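# Sort cloths: clean ones onto the blue mat

## Task

Move every cloth that is clean onto the blue mat, and make sure no cloth with a stain ends up on it.

## Robot and tools

Robot: two arms, left_arm and right_arm, each with seven revolute joints and a two-finger parallel gripper. In the scene frame the left base sits near (+0.057, +0.340, 0) m and the right base near (-0.022, -0.292, 0) m, each turned only slightly about z. A camera stand is fixed to the floor behind them.

Frames: the scene frame has its origin at table-top height halfway between the nominal bases, +x pointing out across the table, +y toward left_arm, +z up. Arm names do not match image sides. Each arm reports its hand position (m), quaternion wxyz and velocities in its own base frame. Fixed cameras (cam_high, cam_head_left, cam_head_right) are calibrated in the scene frame; wrist cameras (cam_left_wrist, cam_right_wrist) in their arm's base frame. Reported hand poses may be off by a few cm. On the gripper, fingers point along +z and separate along y; end_effector_position is the closed-pad point, about 2 cm short of the fingertips, and tips reach roughly 10 mm further as the fingers close.

The row: every moving command uses rows of 16 plain numbers, one row covering both arms: left waist, shoulder, upper arm roll, elbow, forearm roll, wrist pitch, wrist roll, left opening, then the same eight for the right arm. Joint values are absolute target angles in radians (not offsets), as printed under Joint positions. Stated ranges: waist -6.283 to 6.283, shoulder -2.059 to 2.094, upper arm roll -6.283 to 6.283, elbow -0.192 to 3.927, forearm roll -6.283 to 6.283, wrist pitch -1.693 to 3.142, wrist roll -6.283 to 6.283; true ends may differ by 0.010. A target more than 0.010 beyond a range end, and outward from the current angle, gets the call refused; a target past the true end is clipped and reported with "joint sent to its limit". Opening is an absolute command from -1 (closed) to +1 (fully open). To leave an arm or gripper unchanged, repeat its current Joint targets and Tool commands values; a 0 opening is a real command.

Tools:
- execute_actions(actions, cameras): actions is a list of actions; each action is up to 15 rows, one per 1/30 s step, and a short action repeats its last row to fill 15 steps (0.5 s). An empty list returns full state plus all images. cameras: list of names, ["all"], or [].
- move(target, speed, blend, opening_speed, blocking, cameras): target is one row or a list of up to 15 rows, all absolute joint angles; joints interpolate together, so the hand traces a curve and nothing is avoided. speed in rad/s for the joint with farthest to go, 0.01 to 3.14, default 0.5 (one value or one per target). blend in rad rounds corners between listed targets; 0 stops at each. opening_speed is how fast the gripper command changes per second, at least 0.2. blocking=false returns after about 0.5 s while motion continues; a new move replaces the running one. The whole list must fit in 10 s. The result adds a "move:" line: done, off_target (resting more than 0.01 rad from target), moving, held, or fault, possibly with limits=held.
- wait(seconds): 0 to 10, holds last commands; a running move carries on.
- stop(): brakes a running move.
- zoom_image(camera, region): region [x0, y0, x1, y1] in pixels of that camera's latest image, origin top-left, at most 504 by 504.
- clear_fault(arm): "left_arm" or "right_arm", only after a reported torque fault.
- finished_scene(scene): the current scene number; ends the scene irreversibly, so call it only once the clean cloths lie on the mat and stained ones remain off it.

Motion limits: each joint target changes at most 3.14 rad/s (0.16 s to accelerate) and stays within 0.637 rad of the measured angle per step; gripper speed is capped at 1 m/s. A far target may need several actions. Joints lag their paths.

Results: Joint positions and Joint velocities give per arm the seven joints (rad, rad/s) plus pad gap in m (0.084 fully open). "within noise" means an arm is still. Joint targets are the angles currently being driven to; Tool commands the current gripper commands; grip_measured is the finger opening on the -1..+1 scale. To keep a grip, command clearly below grip_measured; roughly 24 N per pad maximum. Joint torques include the arm's own weight; positive means toward larger angles. Wrist depth gives a 7x7 grid (rows top-left first, separated by " / ") of distances in mm, 172 to 3000, "-" for no value. "joint command not followed" means the clearance check between arms altered a row.

Avoid: dropping or releasing moving cloths, anything leaving the table, fast contacts, pressing hard on the table, collisions or squeezing between the two arms (including one gripper closing on the other's fingers). Torque faults occur at the load limits (waist 44.1, shoulder 44.3, upper arm roll 28.2, elbow 28.2, forearm roll 28.2, wrist pitch 15.2, wrist roll 15.8 N m), after 1 s at a torque limit, or from prolonged overload; the arm stops until clear_fault. Long stretched holds heat motors: MOTOR HOT appears from 65 °C and 80 °C brakes the arm for 30 to 60 s. The scene keeps running while you think, so plan compact moves.

Each tool is called after "Request:" by a JSON object that holds its "fn" and its "kwargs".

## Session

Request:
{"fn": "execute_actions", "kwargs": {"actions": []}}

Request:
{"fn": "zoom_image", "kwargs": {"camera": "cam_high", "region": [150, 220, 520, 480]}}

Scene clock: 0.00 s.
left_arm: end_effector_position=(+0.4934, +0.0693, +0.2029) grip_measured=+1.00 end_effector_quat_wxyz=(-0.203, +0.461, -0.554, +0.663) | right_arm: end_effector_position=(+0.5908, +0.0641, +0.1587) grip_measured=+1.00 end_effector_quat_wxyz=(-0.149, +0.315, +0.936, +0.037)
Joint positions: left_arm=[-1.631 -0.984 2.288 0.82 1.545 -0.853 1.157 0.084] | right_arm=[-0.063 0.725 0.159 1.966 0.077 1.498 -2.437 0.084]
Joint velocities: within noise
Joint torques (N m): no reading
Motor temperatures (°C): left_arm=[34 38 39 32 36 37 34] | right_arm=[41 39 41 43 35 39 41]
Wrist depth (mm): cam_left_wrist=[- - - - - 2948 750 / - - - - - 939 654 / - - - - 1996 765 576 / - - - - 1823 684 528 / 2911 2935 - - 2228 641 481 / 2644 2816 - 2213 2062 566 438 / 2585 2634 2727 2158 1979 520 402] | cam_right_wrist=[414 408 402 395 389 384 377 / 388 381 376 372 367 363 356 / 366 360 356 353 345 340 338 / 347 343 339 335 328 324 321 / 331 327 321 319 316 310 307 / 315 309 305 302 301 296 293 / 299 295 291 288 286 285 281]
Joint targets: left_arm=[-1.631 -0.984 2.288 0.820 1.545 -0.853 1.157] | right_arm=[-0.063 0.725 0.159 1.966 0.077 1.498 -2.437]
Tool commands: left_gripper/opening=+1.0 right_gripper/opening=+1.0
camera_calibration:
cam_left_wrist: T_world_to_cam=[[-0.298614, -0.278305, -0.912894, 0.375141], [0.541428, 0.73831, -0.402186, -0.155349], [0.78593, -0.614365, -0.0697878, -0.206757], [0, 0, 0, 1]] pos_world=[0.358629, 0.0920751, 0.265555]
cam_right_wrist: T_world_to_cam=[[0.625353, 0.77852, -0.053285, -0.374868], [0.702511, -0.591395, -0.395892, -0.228202], [-0.339722, 0.210139, -0.91675, 0.463968], [0, 0, 0, 1]] pos_world=[0.55236, 0.0593868, 0.315025]

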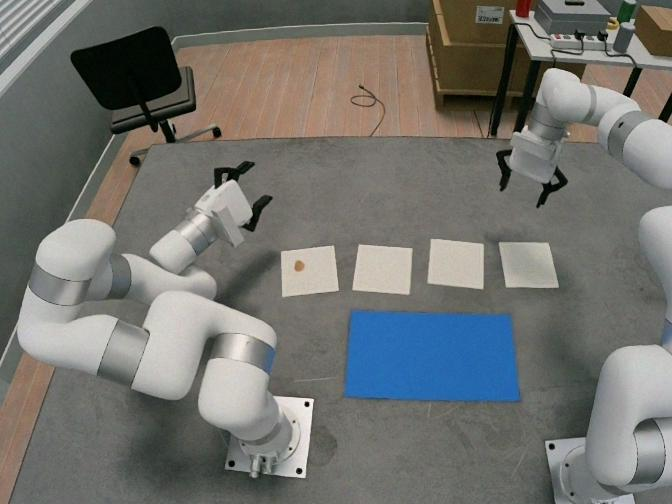

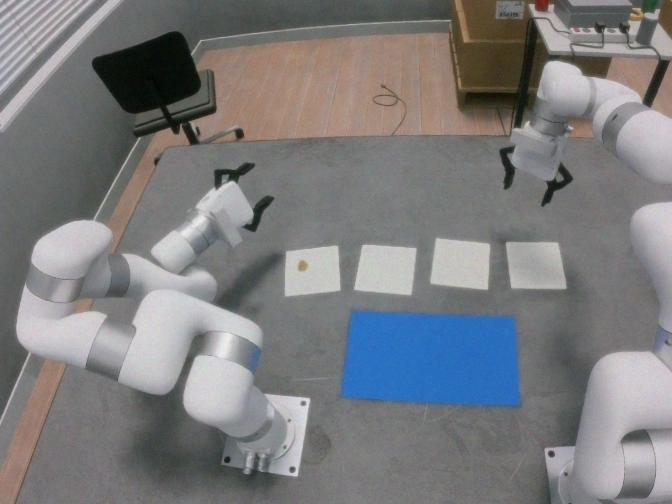

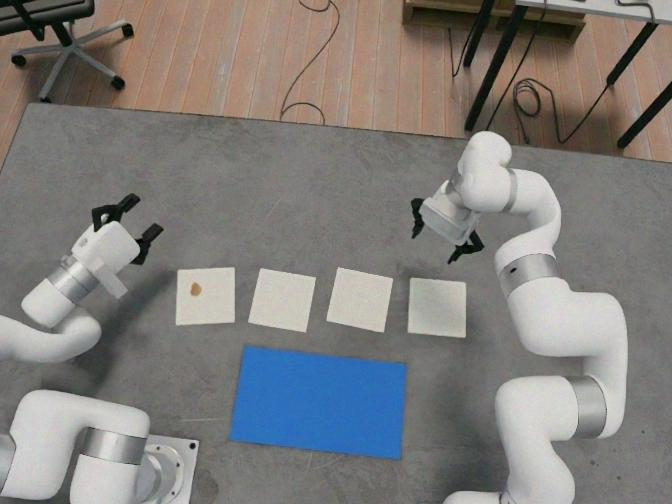

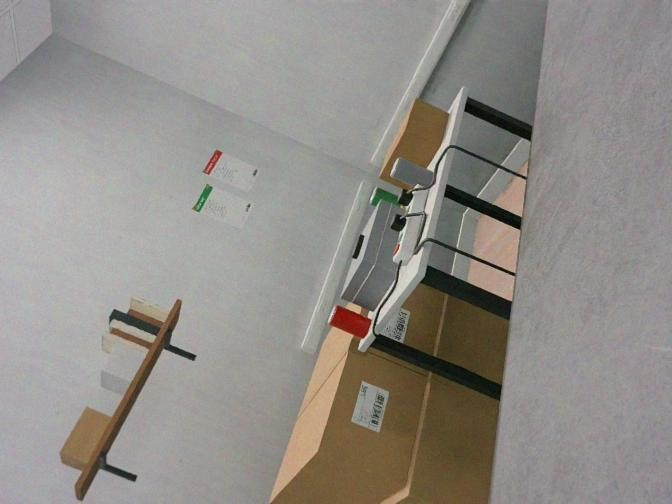

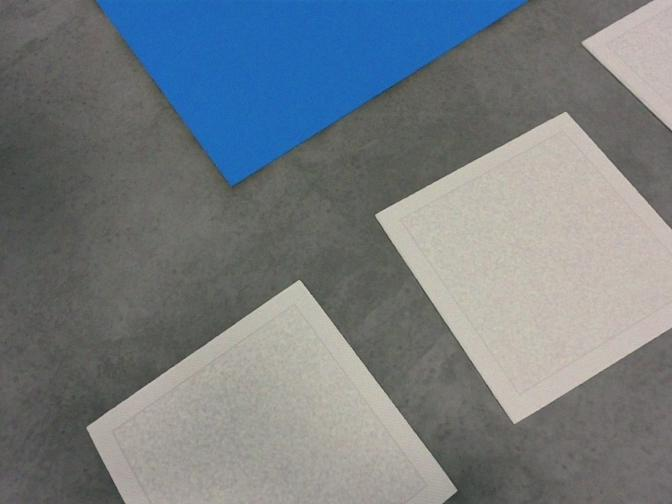

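Scaled by 1.362 from the camera's 672x504 image, which has a finer 960x720 frame.

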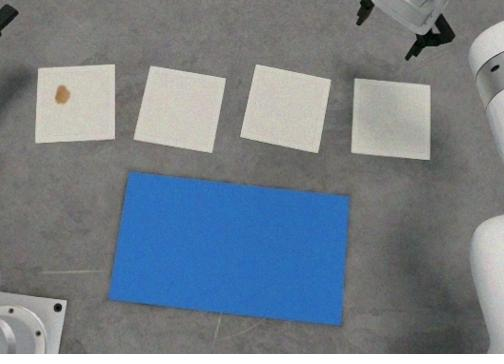

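Request:
{"fn": "move", "kwargs": {"target": [-0.5241, -0.0741, 0, 0.8278, 0, 0.9019, 1.1017, -0.4, 0.0876, 0.0913, 0, 0.8931, 0, 0.8018, -1.4304, -0.4], "speed": 1.0, "opening_speed": 1.2, "cameras": ["cam_left_wrist", "cam_right_wrist", "cam_high"]}}

Scene clock: 50.23 s.
left_arm: end_effector_position=(+0.3666, -0.2119, +0.1600) grip_measured=-0.42 end_effector_quat_wxyz=(+0.000, +0.687, -0.726, +0.000) | right_arm: end_effector_position=(+0.4533, +0.0398, +0.1200) grip_measured=-0.42 end_effector_quat_wxyz=(+0.000, +0.726, +0.688, +0.000)
Joint positions: left_arm=[-0.524 -0.074 0 0.828 0 0.902 1.102 0.026] | right_arm=[0.088 0.091 0 0.893 0 0.802 -1.43 0.026]
Joint torques (N m): left_arm=[4.15 -12.97 -2.31 12.5 -1.91 -0.4 -2.03] | right_arm=[5.32 -25.72 -1.53 14.23 -3.04 -2.8 1.82]
Wrist depth (mm): cam_left_wrist=[288 289 291 294 300 302 305 / 286 286 289 292 297 299 301 / 284 285 288 290 295 297 299 / 282 285 287 290 294 295 298 / 281 282 284 286 291 294 296 / 278 280 281 284 288 291 293 / 277 278 279 282 286 290 292] | cam_right_wrist=[266 265 264 263 259 258 257 / 263 262 261 260 256 255 253 / 260 259 258 257 254 253 251 / 258 256 256 255 254 252 251 / 255 254 253 252 251 250 248 / 253 252 251 249 246 244 243 / 250 249 248 246 243 242 241]
Joint targets: left_arm=[-0.524 -0.074 0.000 0.828 0.000 0.902 1.102] | right_arm=[0.088 0.091 0.000 0.893 0.000 0.802 -1.430]
move: done
camera_calibration:
cam_left_wrist: T_world_to_cam=[[-0.997098, 0.043936, 0.0621711, 0.388148], [0.0399666, 0.997168, -0.0637116, 0.288158], [-0.0647942, -0.061042, -0.99603, 0.294489], [0, 0, 0, 1]] pos_world=[0.394586, -0.286419, 0.287548]
cam_right_wrist: T_world_to_cam=[[0.995725, -0.090559, -0.0182124, -0.409431], [-0.0919377, -0.990688, -0.100422, 0.179276], [-0.00894869, 0.101667, -0.994778, 0.250688], [0, 0, 0, 1]] pos_world=[0.426406, 0.115043, 0.259925]
Images, in order (width x height): cam_high 672x504, cam_left_wrist 672x504, cam_right_wrist 672x504.

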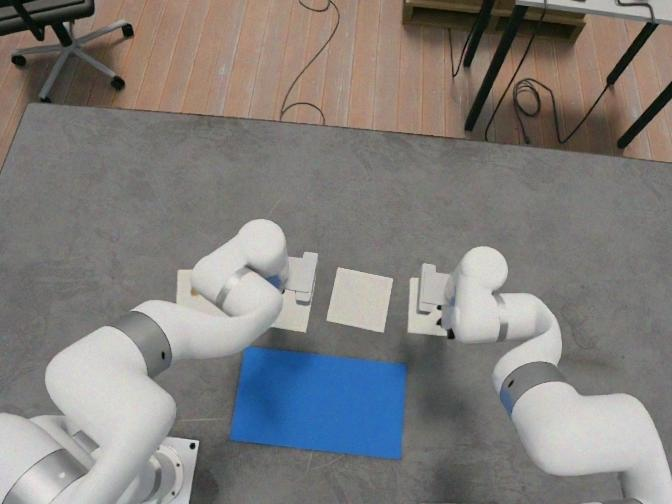

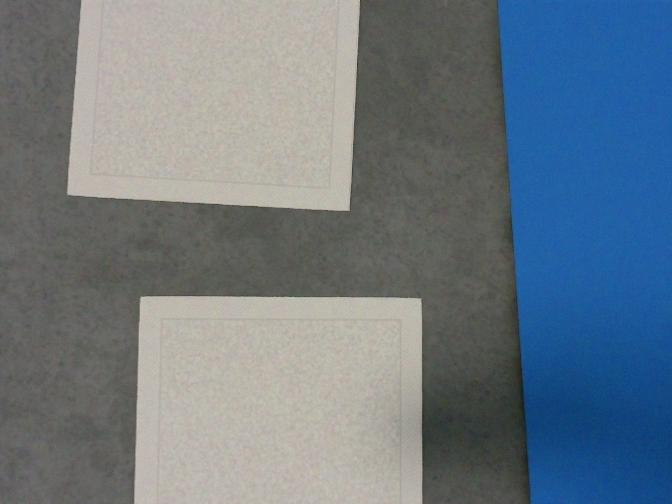

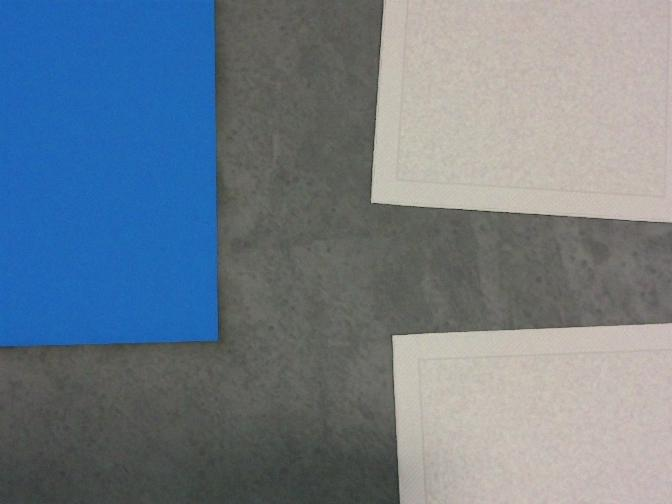

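Request:
{"fn": "move", "kwargs": {"target": [[-0.5273, 0.2261, 0, 0.7115, 0, 0.4854, 1.0985, -0.4, 0.085, 0.3294, 0, 0.8732, 0, 0.5438, -1.433, -0.4], [-0.5273, 0.2261, 0, 0.7115, 0, 0.4854, 1.0985, -1, 0.085, 0.3294, 0, 0.8732, 0, 0.5438, -1.433, -1], [-0.5273, -0.1714, 0, 0.967, 0, 1.1384, 1.0985, -1, 0.085, -0.0293, 0, 1.1185, 0, 1.1478, -1.433, -1]], "speed": [0.3, 0.4, 0.5], "opening_speed": 1.2, "cameras": ["cam_head_left", "cam_head_right", "cam_left_wrist", "cam_right_wrist"]}}

Request:
{"fn": "zoom_image", "kwargs": {"camera": "cam_head_left", "region": [340, 190, 440, 265]}}

Request:
{"fn": "zoom_image", "kwargs": {"camera": "cam_head_right", "region": [340, 190, 440, 265]}}

Request:
{"fn": "zoom_image", "kwargs": {"camera": "cam_head_left", "region": [510, 190, 610, 265]}}

Request:
{"fn": "zoom_image", "kwargs": {"camera": "cam_head_right", "region": [510, 190, 610, 265]}}

Scene clock: 84.70 s.
left_arm: end_effector_position=(+0.3640, -0.2120, +0.2400) grip_measured=-1.00 end_effector_quat_wxyz=(+0.000, +0.687, -0.726, +0.000) | right_arm: end_effector_position=(+0.4623, +0.0394, +0.2400) grip_measured=-0.96 end_effector_quat_wxyz=(+0.000, +0.726, +0.688, +0.000)
Joint positions: left_arm=[-0.527 -0.171 0 0.967 0 1.138 1.098 0] | right_arm=[0.085 -0.029 0 1.118 0 1.148 -1.433 0.002]
Joint torques (N m): left_arm=[-1.01 -17.96 -0.74 13.7 -1.12 -0.5 -1.17] | right_arm=[-0.72 -24.52 -0.88 21.25 -2.85 -0.58 -1.65]
Wrist depth (mm): cam_left_wrist=[367 370 373 378 383 386 391 / 364 367 370 373 379 383 387 / 362 365 365 372 377 380 383 / 360 364 367 370 375 378 381 / 359 360 363 366 372 375 379 / 355 358 359 362 369 372 375 / 353 356 358 360 367 370 374] | cam_right_wrist=[394 392 390 388 386 384 383 / 389 387 386 382 379 378 378 / 384 382 381 379 374 373 373 / 381 379 376 375 372 371 370 / 377 375 373 372 369 369 366 / 373 371 370 - - 364 361 / 368 367 366 - - 360 359]
Joint targets: left_arm=[-0.527 -0.171 0.000 0.967 0.000 1.138 1.099] | right_arm=[0.085 -0.029 0.000 1.118 0.000 1.148 -1.433]
move: done
camera_calibration:
cam_left_wrist: T_world_to_cam=[[-0.997085, 0.0439409, 0.0623745, 0.380507], [0.039965, 0.997174, -0.0636199, 0.293426], [-0.0649938, -0.0609416, -0.996023, 0.374101], [0, 0, 0, 1]] pos_world=[0.391986, -0.286519, 0.367547]
cam_right_wrist: T_world_to_cam=[[0.995724, -0.0905499, -0.0183116, -0.416317], [-0.0919386, -0.990689, -0.100413, 0.191655], [-0.00904866, 0.101667, -0.994777, 0.370137], [0, 0, 0, 1]] pos_world=[0.435507, 0.114543, 0.379825]
Images, in order (width x height): cam_head_left 672x504, cam_head_right 672x504, cam_left_wrist 672x504, cam_right_wrist 672x504.

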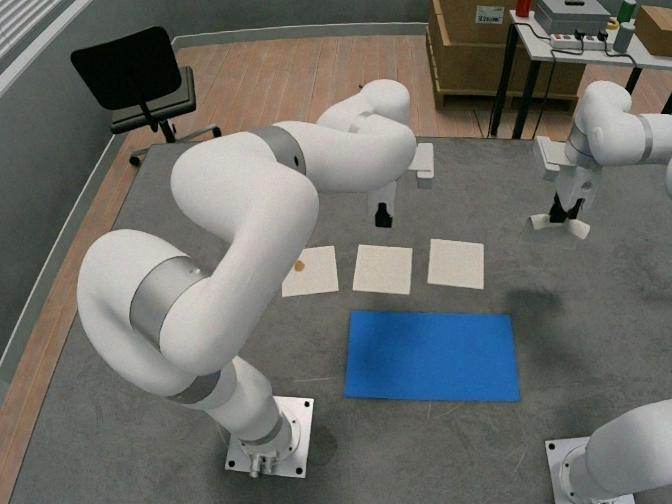

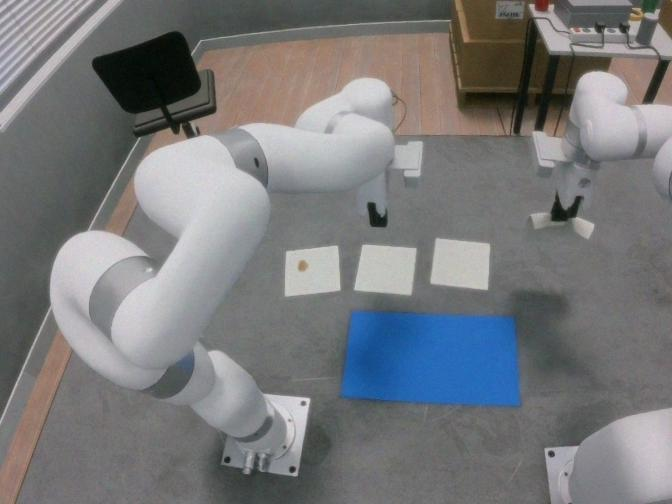

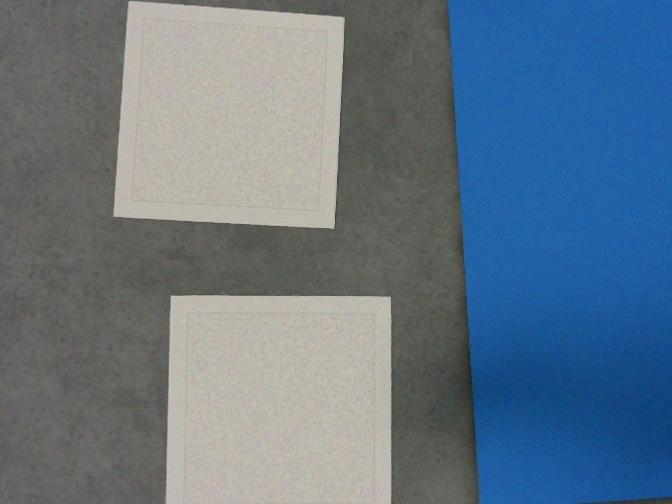

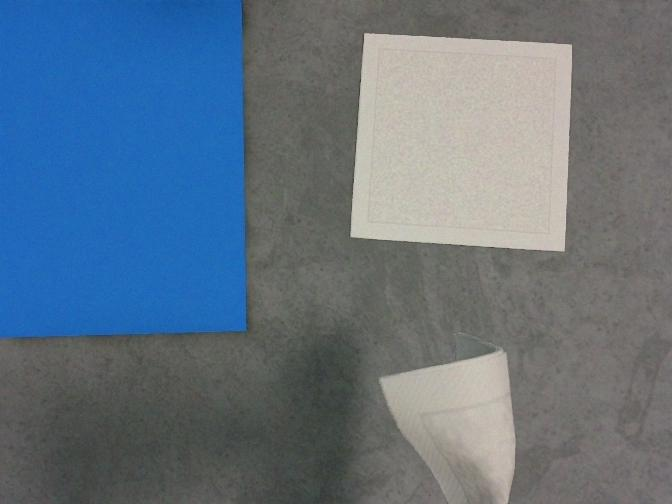

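Scaled by 5.040 from the camera's 672x504 image, which has a finer 960x720 frame.

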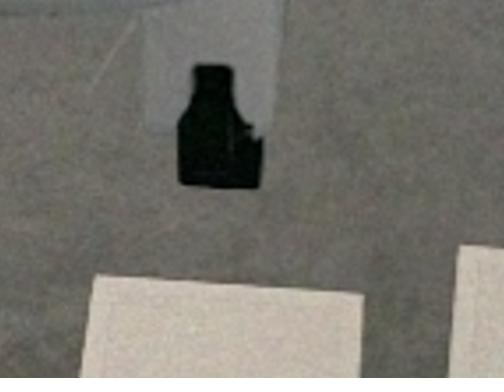

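Scaled by 5.040 from the camera's 672x504 image, which has a finer 960x720 frame.

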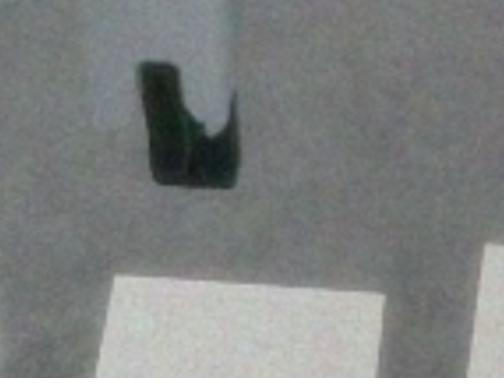

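Scaled by 5.040 from the camera's 672x504 image, which has a finer 960x720 frame.

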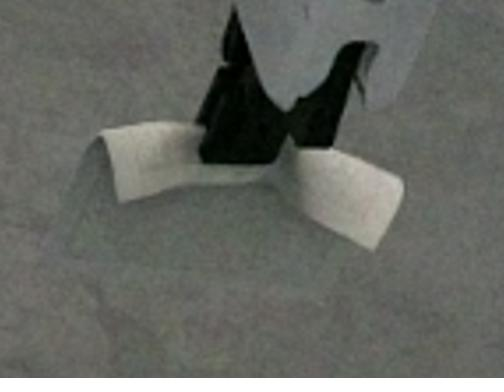

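Scaled by 5.040 from the camera's 672x504 image, which has a finer 960x720 frame.

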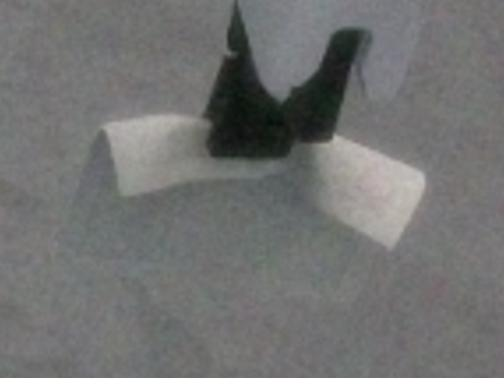

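Request:
{"fn": "move", "kwargs": {"target": [[-0.5273, 0.2305, 0, 0.7115, 0, 0.481, 1.0985, -0.4, 0.5374, -0.1151, 0, 0.7193, 0, 0.8344, -0.9524, -1], [-0.5273, 0.2305, 0, 0.7115, 0, 0.481, 1.0985, -1, 0.6266, -0.196, 0, 0.5355, 0, 0.7315, -0.8632, -1], [-0.5273, 0.1, 0, 0.77, 0, 0.67, 1.0985, -1, 0.685, -0.1903, 0, 0.4319, 0, 0.6222, -0.8048, -1], [-0.5273, -0.1714, 0, 0.967, 0, 1.1384, 1.0985, -1, 0.7396, -0.0718, 0, 0.3464, 0, 0.4182, -0.7502, 0], [-0.5273, -0.1714, 0, 0.967, 0, 1.1384, 1.0985, -1, 0.7396, -0.4103, 0, 0.4485, 0, 0.8588, -0.7502, 0]], "speed": [0.6, 0.3, 0.3, 0.4, 0.5], "blend": [0, 0, 0.03, 0, 0], "opening_speed": 1.2, "cameras": ["cam_head_left", "cam_head_right", "cam_left_wrist", "cam_high"]}}

Request:
{"fn": "zoom_image", "kwargs": {"camera": "cam_head_left", "region": [340, 190, 440, 265]}}

Request:
{"fn": "zoom_image", "kwargs": {"camera": "cam_head_right", "region": [330, 190, 430, 265]}}

Scene clock: 145.40 s.
left_arm: end_effector_position=(+0.3640, -0.2119, +0.2400) grip_measured=-0.96 end_effector_quat_wxyz=(+0.000, +0.687, -0.726, +0.000) | right_arm: end_effector_position=(+0.2343, +0.2138, +0.1400) grip_measured=-0.01 end_effector_quat_wxyz=(+0.000, +0.735, +0.678, +0.000)
Joint positions: left_arm=[-0.527 -0.171 0 0.967 0 1.138 1.098 0.002] | right_arm=[0.74 -0.41 0 0.448 0 0.859 -0.75 0.044]
Joint torques (N m): left_arm=[-2.55 -18.18 -1.82 13.72 -0.11 -0.61 1.45] | right_arm=[4.73 -13.98 -0.59 19.67 -1.85 -0.55 1.83]
Wrist depth (mm): cam_left_wrist=[367 370 373 378 383 385 387 / 365 367 370 374 379 382 385 / 362 364 367 372 376 380 384 / 360 363 367 371 374 378 381 / 359 361 364 368 372 375 379 / 356 358 361 - 370 373 376 / 353 356 359 - 368 370 374] | cam_right_wrist=[288 287 286 283 282 281 279 / 285 284 282 280 279 278 276 / 281 280 279 278 276 275 273 / 279 278 276 274 273 272 271 / 276 275 273 271 270 269 268 / 273 271 270 269 266 264 263 / 270 269 267 266 263 262 260]
Joint targets: left_arm=[-0.527 -0.171 0.000 0.967 0.000 1.138 1.099] | right_arm=[0.740 -0.410 0.000 0.449 0.000 0.859 -0.750]
move: done
camera_calibration:
cam_left_wrist: T_world_to_cam=[[-0.997085, 0.0439409, 0.0623745, 0.380503], [0.039965, 0.997174, -0.0636199, 0.293327], [-0.0649938, -0.0609416, -0.996023, 0.374107], [0, 0, 0, 1]] pos_world=[0.391986, -0.286419, 0.367547]
Images, in order (width x height): cam_head_left 672x504, cam_head_right 672x504, cam_high 672x504, cam_left_wrist 672x504.

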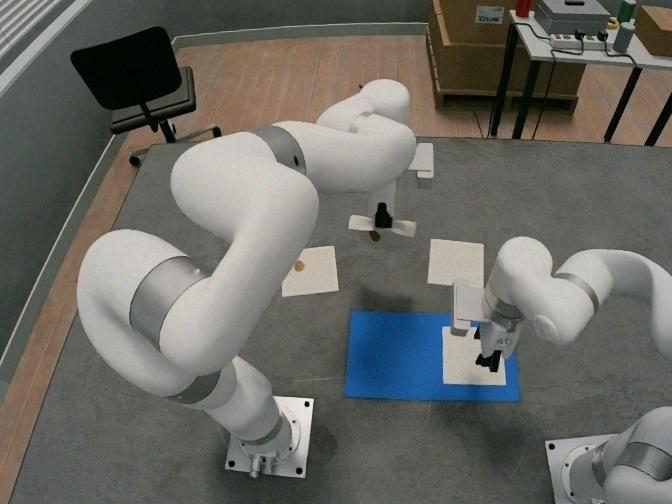

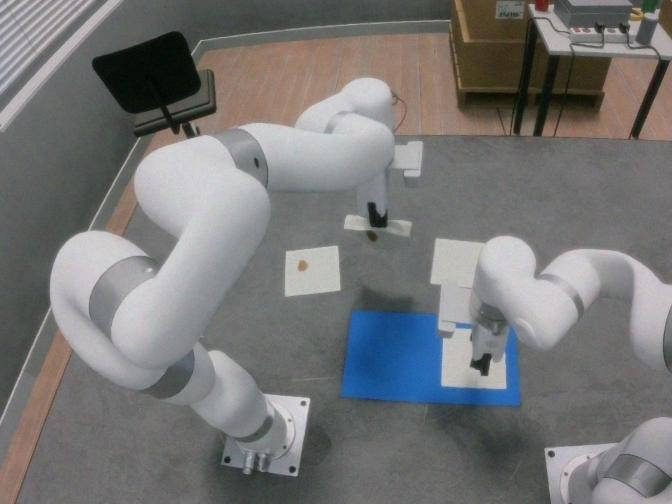

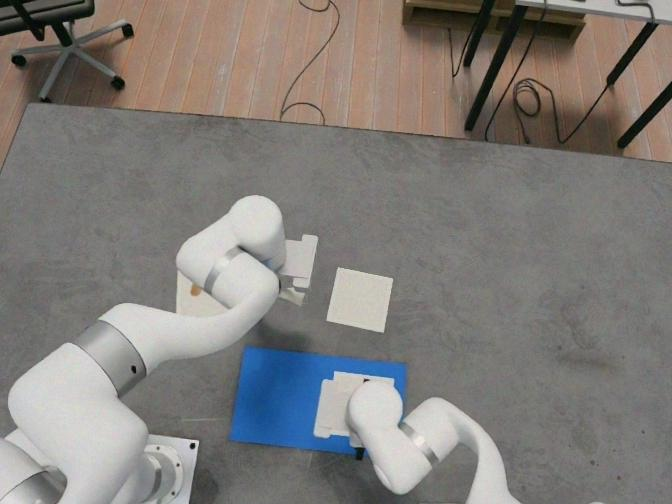

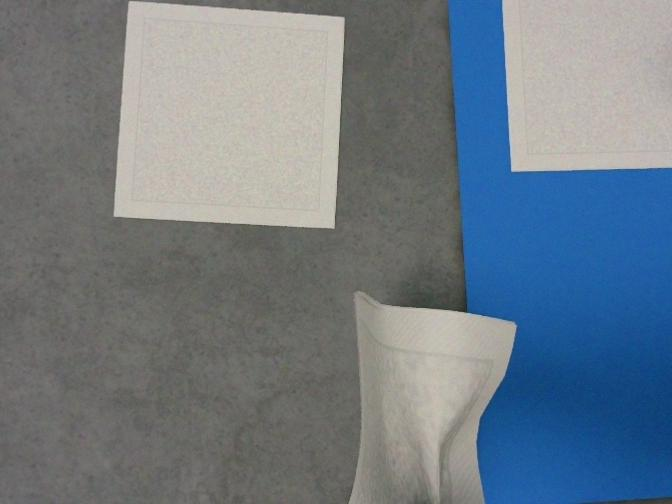

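Scaled by 5.040 from the camera's 672x504 image, which has a finer 960x720 frame.

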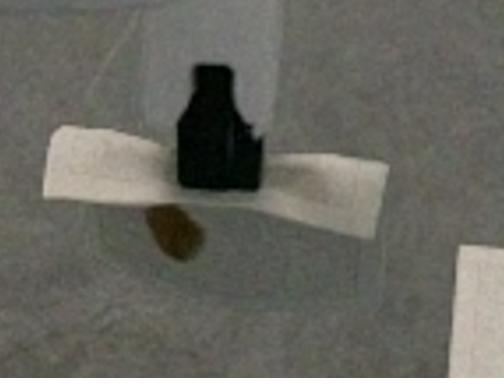

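Scaled by 5.040 from the camera's 672x504 image, which has a finer 960x720 frame.

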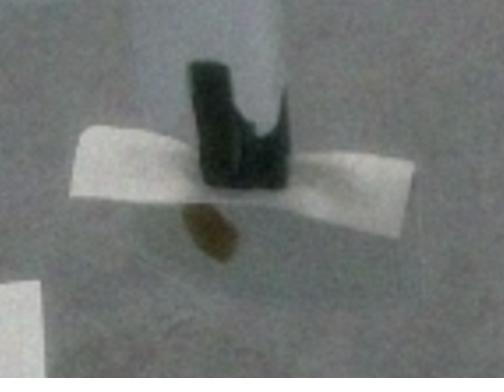

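Request:
{"fn": "move", "kwargs": {"target": [[-0.421, 0.3024, 0, 1.2419, 0, 0.9395, 1.2048, -1, 0.4434, 0.1758, 0, 1.3674, 0, 1.1916, 2.171, -0.4], [-0.4617, 0.1964, 0, 0.9977, 0, 0.8013, 1.1641, -1, 0.4434, 0.1758, 0, 1.3674, 0, 1.1916, 2.171, -0.4], [-0.4876, 0.1773, 0, 0.868, 0, 0.6907, 1.1382, -1, 0.4434, 0.1758, 0, 1.3674, 0, 1.1916, 2.171, -0.4], [-0.5067, 0.2498, 0, 0.7793, 0, 0.5295, 1.1191, 0, 0.4434, 0.1758, 0, 1.3674, 0, 1.1916, 2.171, -0.4], [-0.5067, 0.0081, 0, 0.8573, 0, 0.8492, 1.1191, 0, 0.4434, 0.1758, 0, 1.3674, 0, 1.1916, 2.171, -0.4], [0.0, -0.1369, 0, 0.6297, 0, 0.7666, 1.1191, 0, 0.4434, 0.3012, 0, 1.1773, 0, 0.8761, 2.171, -0.4]], "speed": [1.4, 0.3, 0.3, 0.3, 0.5, 0.7], "blend": [0, 0.02, 0.02, 0, 0.05, 0], "opening_speed": 1.2, "cameras": ["cam_head_left", "cam_right_wrist", "cam_high"]}}

Scene clock: 185.73 s.
left_arm: end_effector_position=(+0.3814, +0.0000, +0.1200) grip_measured=-0.01 end_effector_quat_wxyz=(+0.000, +0.847, -0.531, +0.000) | right_arm: end_effector_position=(+0.4750, +0.2256, +0.1201) grip_measured=-0.42 end_effector_quat_wxyz=(+0.000, -0.650, +0.760, +0.000)
Joint positions: left_arm=[0 -0.137 0 0.63 0 0.767 1.119 0.044] | right_arm=[0.443 0.301 0 1.177 0 0.876 2.171 0.026]
Joint torques (N m): left_arm=[3.74 -16.96 -2.29 9.14 0.04 -2.65 -1.84] | right_arm=[-5.47 -22.95 0.14 14.75 1.27 -2.98 0.95]
Wrist depth (mm): cam_left_wrist=[249 251 253 254 255 258 261 / 246 249 252 253 256 256 261 / 245 247 249 250 254 256 259 / 243 246 246 248 250 253 257 / 242 244 245 246 249 251 256 / 240 242 242 244 246 249 254 / 238 241 241 242 245 249 252] | cam_right_wrist=[266 265 264 263 262 261 260 / 263 262 261 260 259 258 257 / 260 259 258 257 256 255 254 / 257 256 255 254 253 252 251 / 255 254 250 249 248 249 249 / 251 251 248 246 245 246 246 / 249 248 244 243 243 243 243]
Joint targets: left_arm=[0.000 -0.137 0.000 0.630 0.000 0.767 1.119] | right_arm=[0.443 0.301 0.000 1.177 0.000 0.876 2.171]
move: done
camera_calibration:
cam_right_wrist: T_world_to_cam=[[-0.980948, 0.193403, -0.018331, 0.460641], [0.194264, 0.975802, -0.100364, -0.214246], [-0.00152329, -0.102013, -0.994782, 0.274416], [0, 0, 0, 1]] pos_world=[0.493903, 0.147967, 0.259925]
Images, in order (width x height): cam_head_left 672x504, cam_high 672x504, cam_right_wrist 672x504.

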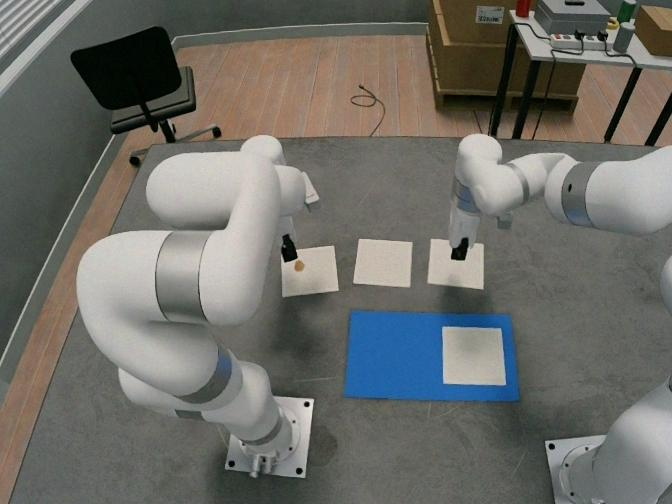

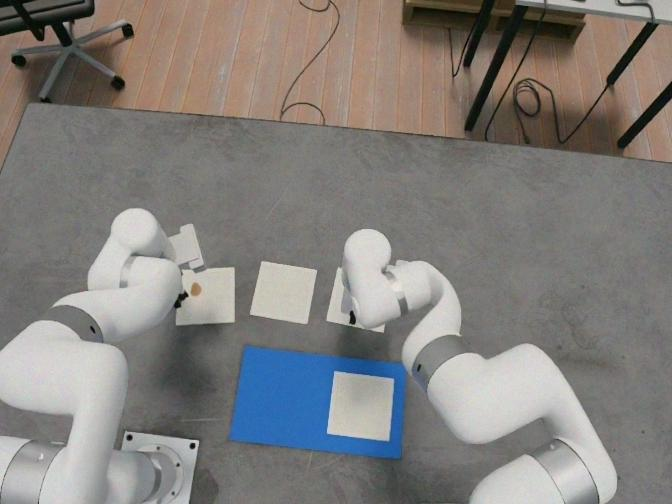

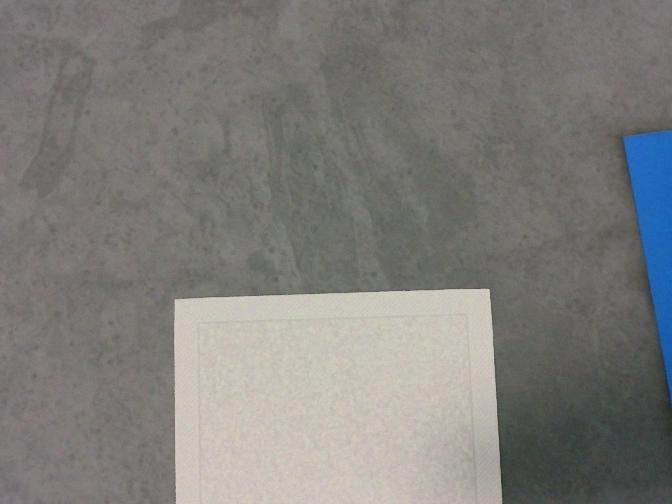

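Request:
{"fn": "move", "kwargs": {"target": [[0.0, -0.1369, 0, 0.6297, 0, 0.7666, 1.1191, 0, 0.4531, 0.4642, 0, 1.0937, 0, 0.6295, 2.1809, -0.4], [0.0, -0.1369, 0, 0.6297, 0, 0.7666, 1.1191, 0, 0.4531, 0.4642, 0, 1.0937, 0, 0.6295, 2.1809, -1], [0.0, -0.1369, 0, 0.6297, 0, 0.7666, 1.1191, 0, 0.4531, 0.151, 0, 1.3353, 0, 1.1843, 2.1809, -1]], "speed": [0.3, 0.4, 0.5], "opening_speed": 1.2, "cameras": ["cam_head_left", "cam_head_right"]}}

Request:
{"fn": "zoom_image", "kwargs": {"camera": "cam_head_left", "region": [420, 190, 520, 265]}}

Request:
{"fn": "zoom_image", "kwargs": {"camera": "cam_head_right", "region": [420, 190, 520, 265]}}

Scene clock: 208.70 s.
left_arm: end_effector_position=(+0.3814, +0.0000, +0.1200) grip_measured=-0.01 end_effector_quat_wxyz=(+0.000, +0.847, -0.531, +0.000) | right_arm: end_effector_position=(+0.4661, +0.2269, +0.2399) grip_measured=-0.96 end_effector_quat_wxyz=(+0.000, -0.649, +0.760, +0.000)
Joint positions: left_arm=[0 -0.137 0 0.63 0 0.767 1.119 0.044] | right_arm=[0.453 0.151 0 1.335 0 1.184 2.181 0.002]
Joint torques (N m): left_arm=[3.92 -17.01 -2.2 9.12 -0.2 -2.18 -1.61] | right_arm=[1.23 -28.72 -0.81 21.24 2.19 -0.51 1.36]
Wrist depth (mm): cam_left_wrist=[249 251 253 254 255 258 261 / 247 249 251 253 255 256 261 / 245 248 249 251 254 256 258 / 244 246 247 248 250 252 257 / 242 244 245 246 248 251 256 / 240 243 242 244 247 250 254 / 239 240 240 243 245 249 252] | cam_right_wrist=[393 391 390 388 386 384 383 / 388 386 385 384 383 380 377 / 383 382 379 378 377 376 374 / 379 379 376 375 373 372 368 / 376 374 372 372 - 368 365 / 371 369 368 367 - 363 361 / 367 365 364 - 361 359 358]
Joint targets: left_arm=[0.000 -0.137 0.000 0.630 0.000 0.767 1.119] | right_arm=[0.453 0.151 0.000 1.335 0.000 1.184 2.181]
move: done
Images, in order (width x height): cam_head_left 672x504, cam_head_right 672x504.

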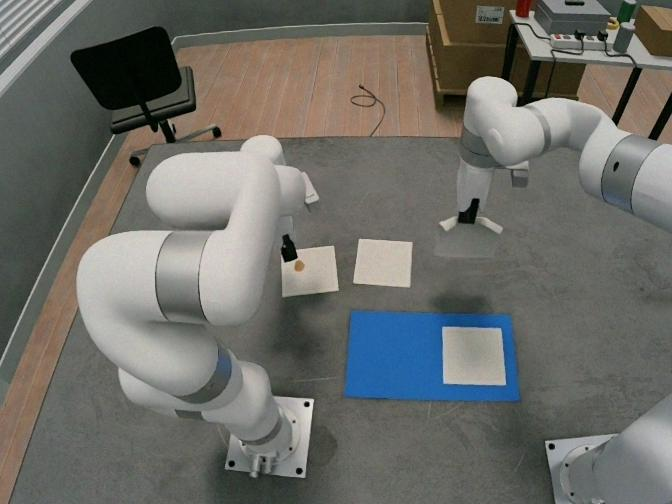

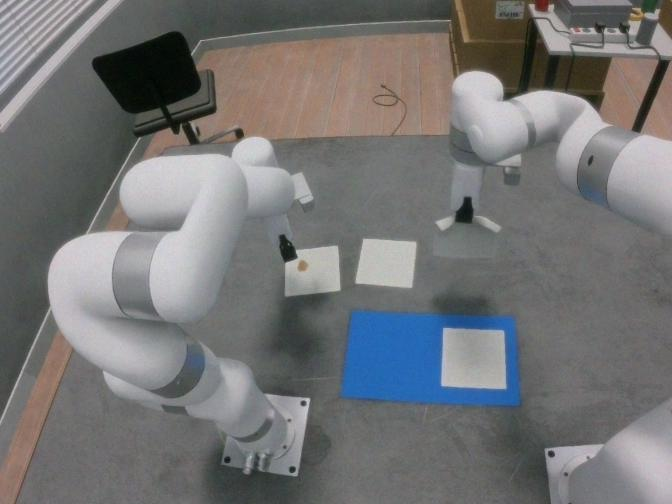

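Scaled by 5.040 from the camera's 672x504 image, which has a finer 960x720 frame.

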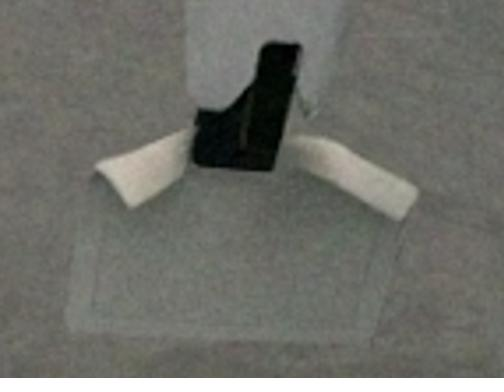

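Scaled by 5.040 from the camera's 672x504 image, which has a finer 960x720 frame.

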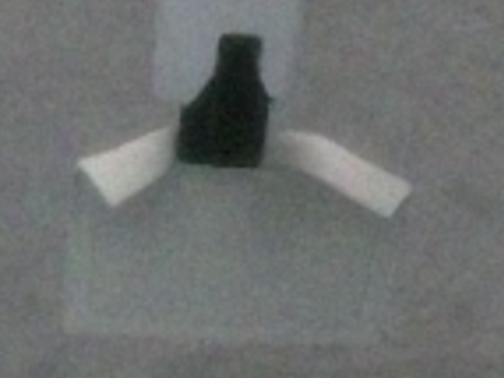

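Request:
{"fn": "move", "kwargs": {"target": [[0.0, -0.1369, 0, 0.6297, 0, 0.7666, 1.1191, 0, 0.82, 0.2717, 0, 1.1984, 0, 0.9267, 2.4718, -1], [0.0, -0.1369, 0, 0.6297, 0, 0.7666, 1.1191, 0, 0.9076, 0.2218, 0, 1.0326, 0, 0.8108, 2.5594, -1], [0.0, -0.1369, 0, 0.6297, 0, 0.7666, 1.1191, 0, 0.96, 0.2338, 0, 0.9468, 0, 0.713, 2.6118, -1], [0.0, -0.1369, 0, 0.6297, 0, 0.7666, 1.1191, 0, 1.0064, 0.3148, 0, 0.8795, 0, 0.5647, 2.6582, 0], [0.0, -0.1369, 0, 0.6297, 0, 0.7666, 1.1191, 0, 1.0064, 0.0885, 0, 0.9551, 0, 0.8666, 2.6582, 0]], "speed": [0.6, 0.3, 0.3, 0.3, 0.5], "blend": [0, 0.02, 0.02, 0, 0], "opening_speed": 1.2, "cameras": ["cam_head_left", "cam_head_right", "cam_high", "cam_right_wrist"]}}

Scene clock: 222.37 s.
left_arm: end_effector_position=(+0.3814, +0.0000, +0.1200) grip_measured=-0.01 end_effector_quat_wxyz=(+0.000, +0.847, -0.531, +0.000) | right_arm: end_effector_position=(+0.2489, +0.3932, +0.1400) grip_measured=-0.01 end_effector_quat_wxyz=(+0.000, +0.678, -0.735, +0.000)
Joint positions: left_arm=[0 -0.137 0 0.63 0 0.767 1.119 0.044] | right_arm=[1.006 0.089 0 0.955 0 0.867 2.658 0.044]
Joint torques (N m): left_arm=[4.1 -16.96 -2.32 9.34 -0.4 -1.41 -1.37] | right_arm=[5.08 -25.96 -1.32 20.01 2.94 -0.56 1.77]
Wrist depth (mm): cam_left_wrist=[248 251 253 254 255 258 261 / 247 249 251 254 255 256 261 / 245 247 249 250 255 256 259 / 244 245 247 248 251 253 257 / 242 244 244 246 248 251 255 / 240 242 242 244 247 249 253 / 238 241 241 242 245 249 252] | cam_right_wrist=[288 285 283 281 281 281 280 / 284 282 279 278 277 278 277 / 281 279 277 275 274 275 274 / 278 276 275 274 272 272 271 / 275 273 270 269 269 269 269 / 272 269 267 266 266 266 265 / 269 266 264 263 262 263 262]
Joint targets: left_arm=[0.000 -0.137 0.000 0.630 0.000 0.767 1.119] | right_arm=[1.006 0.088 0.000 0.955 0.000 0.867 2.658]
move: done
camera_calibration:
cam_right_wrist: T_world_to_cam=[[-0.992774, 0.118604, -0.018222, 0.239206], [0.119842, 0.98769, -0.100533, -0.31804], [0.00607407, -0.10199, -0.994767, 0.309158], [0, 0, 0, 1]] pos_world=[0.273714, 0.317285, 0.279926]
Images, in order (width x height): cam_head_left 672x504, cam_head_right 672x504, cam_high 672x504, cam_right_wrist 672x504.

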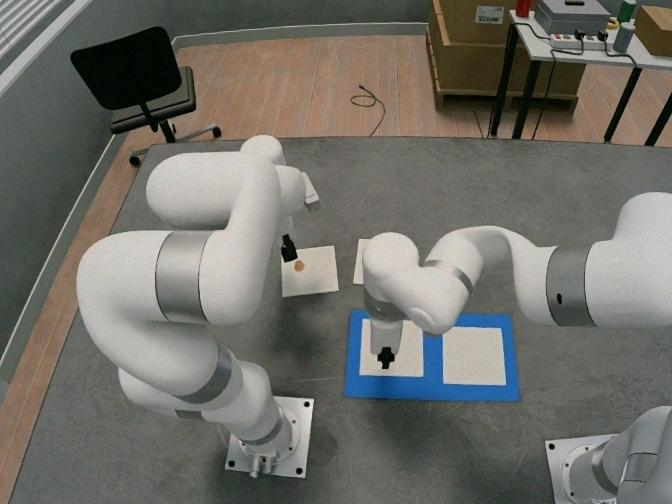

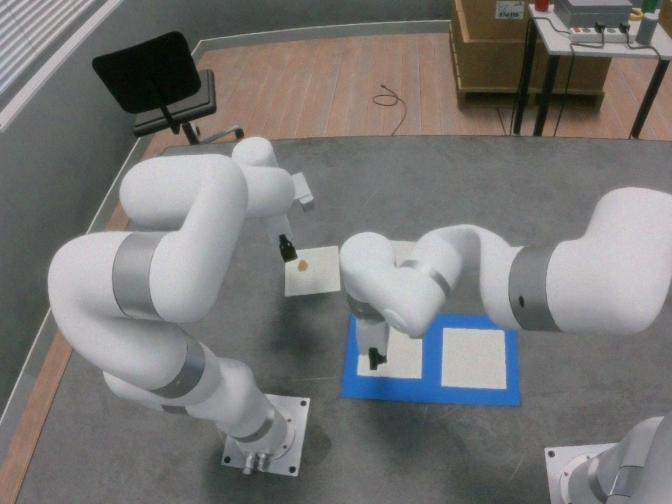

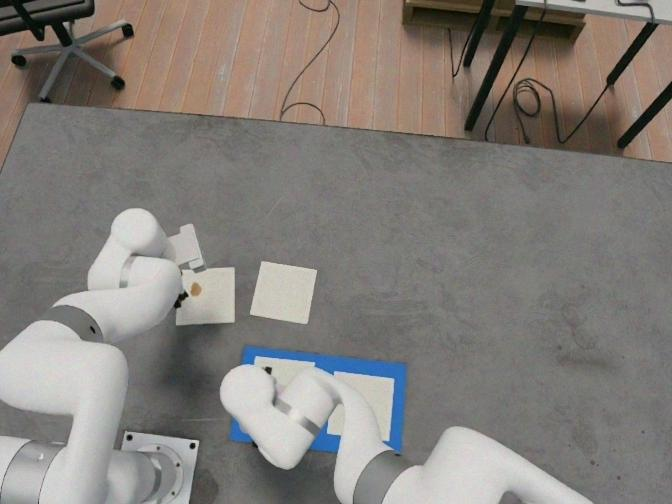

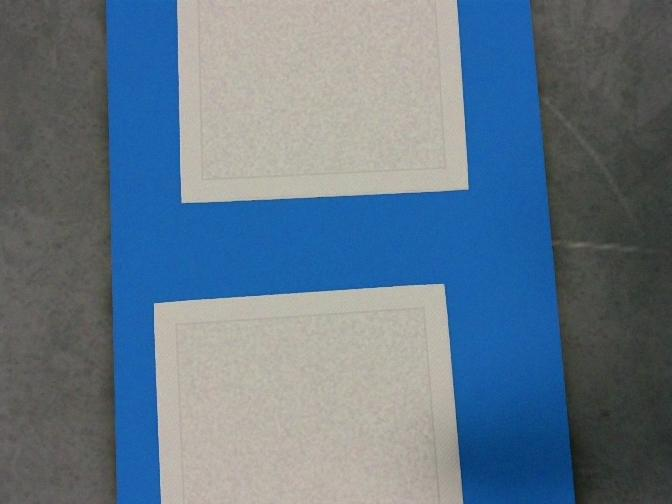

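Request:
{"fn": "finished_scene", "kwargs": {"scene": 3}}

The scene is finished: the task was done.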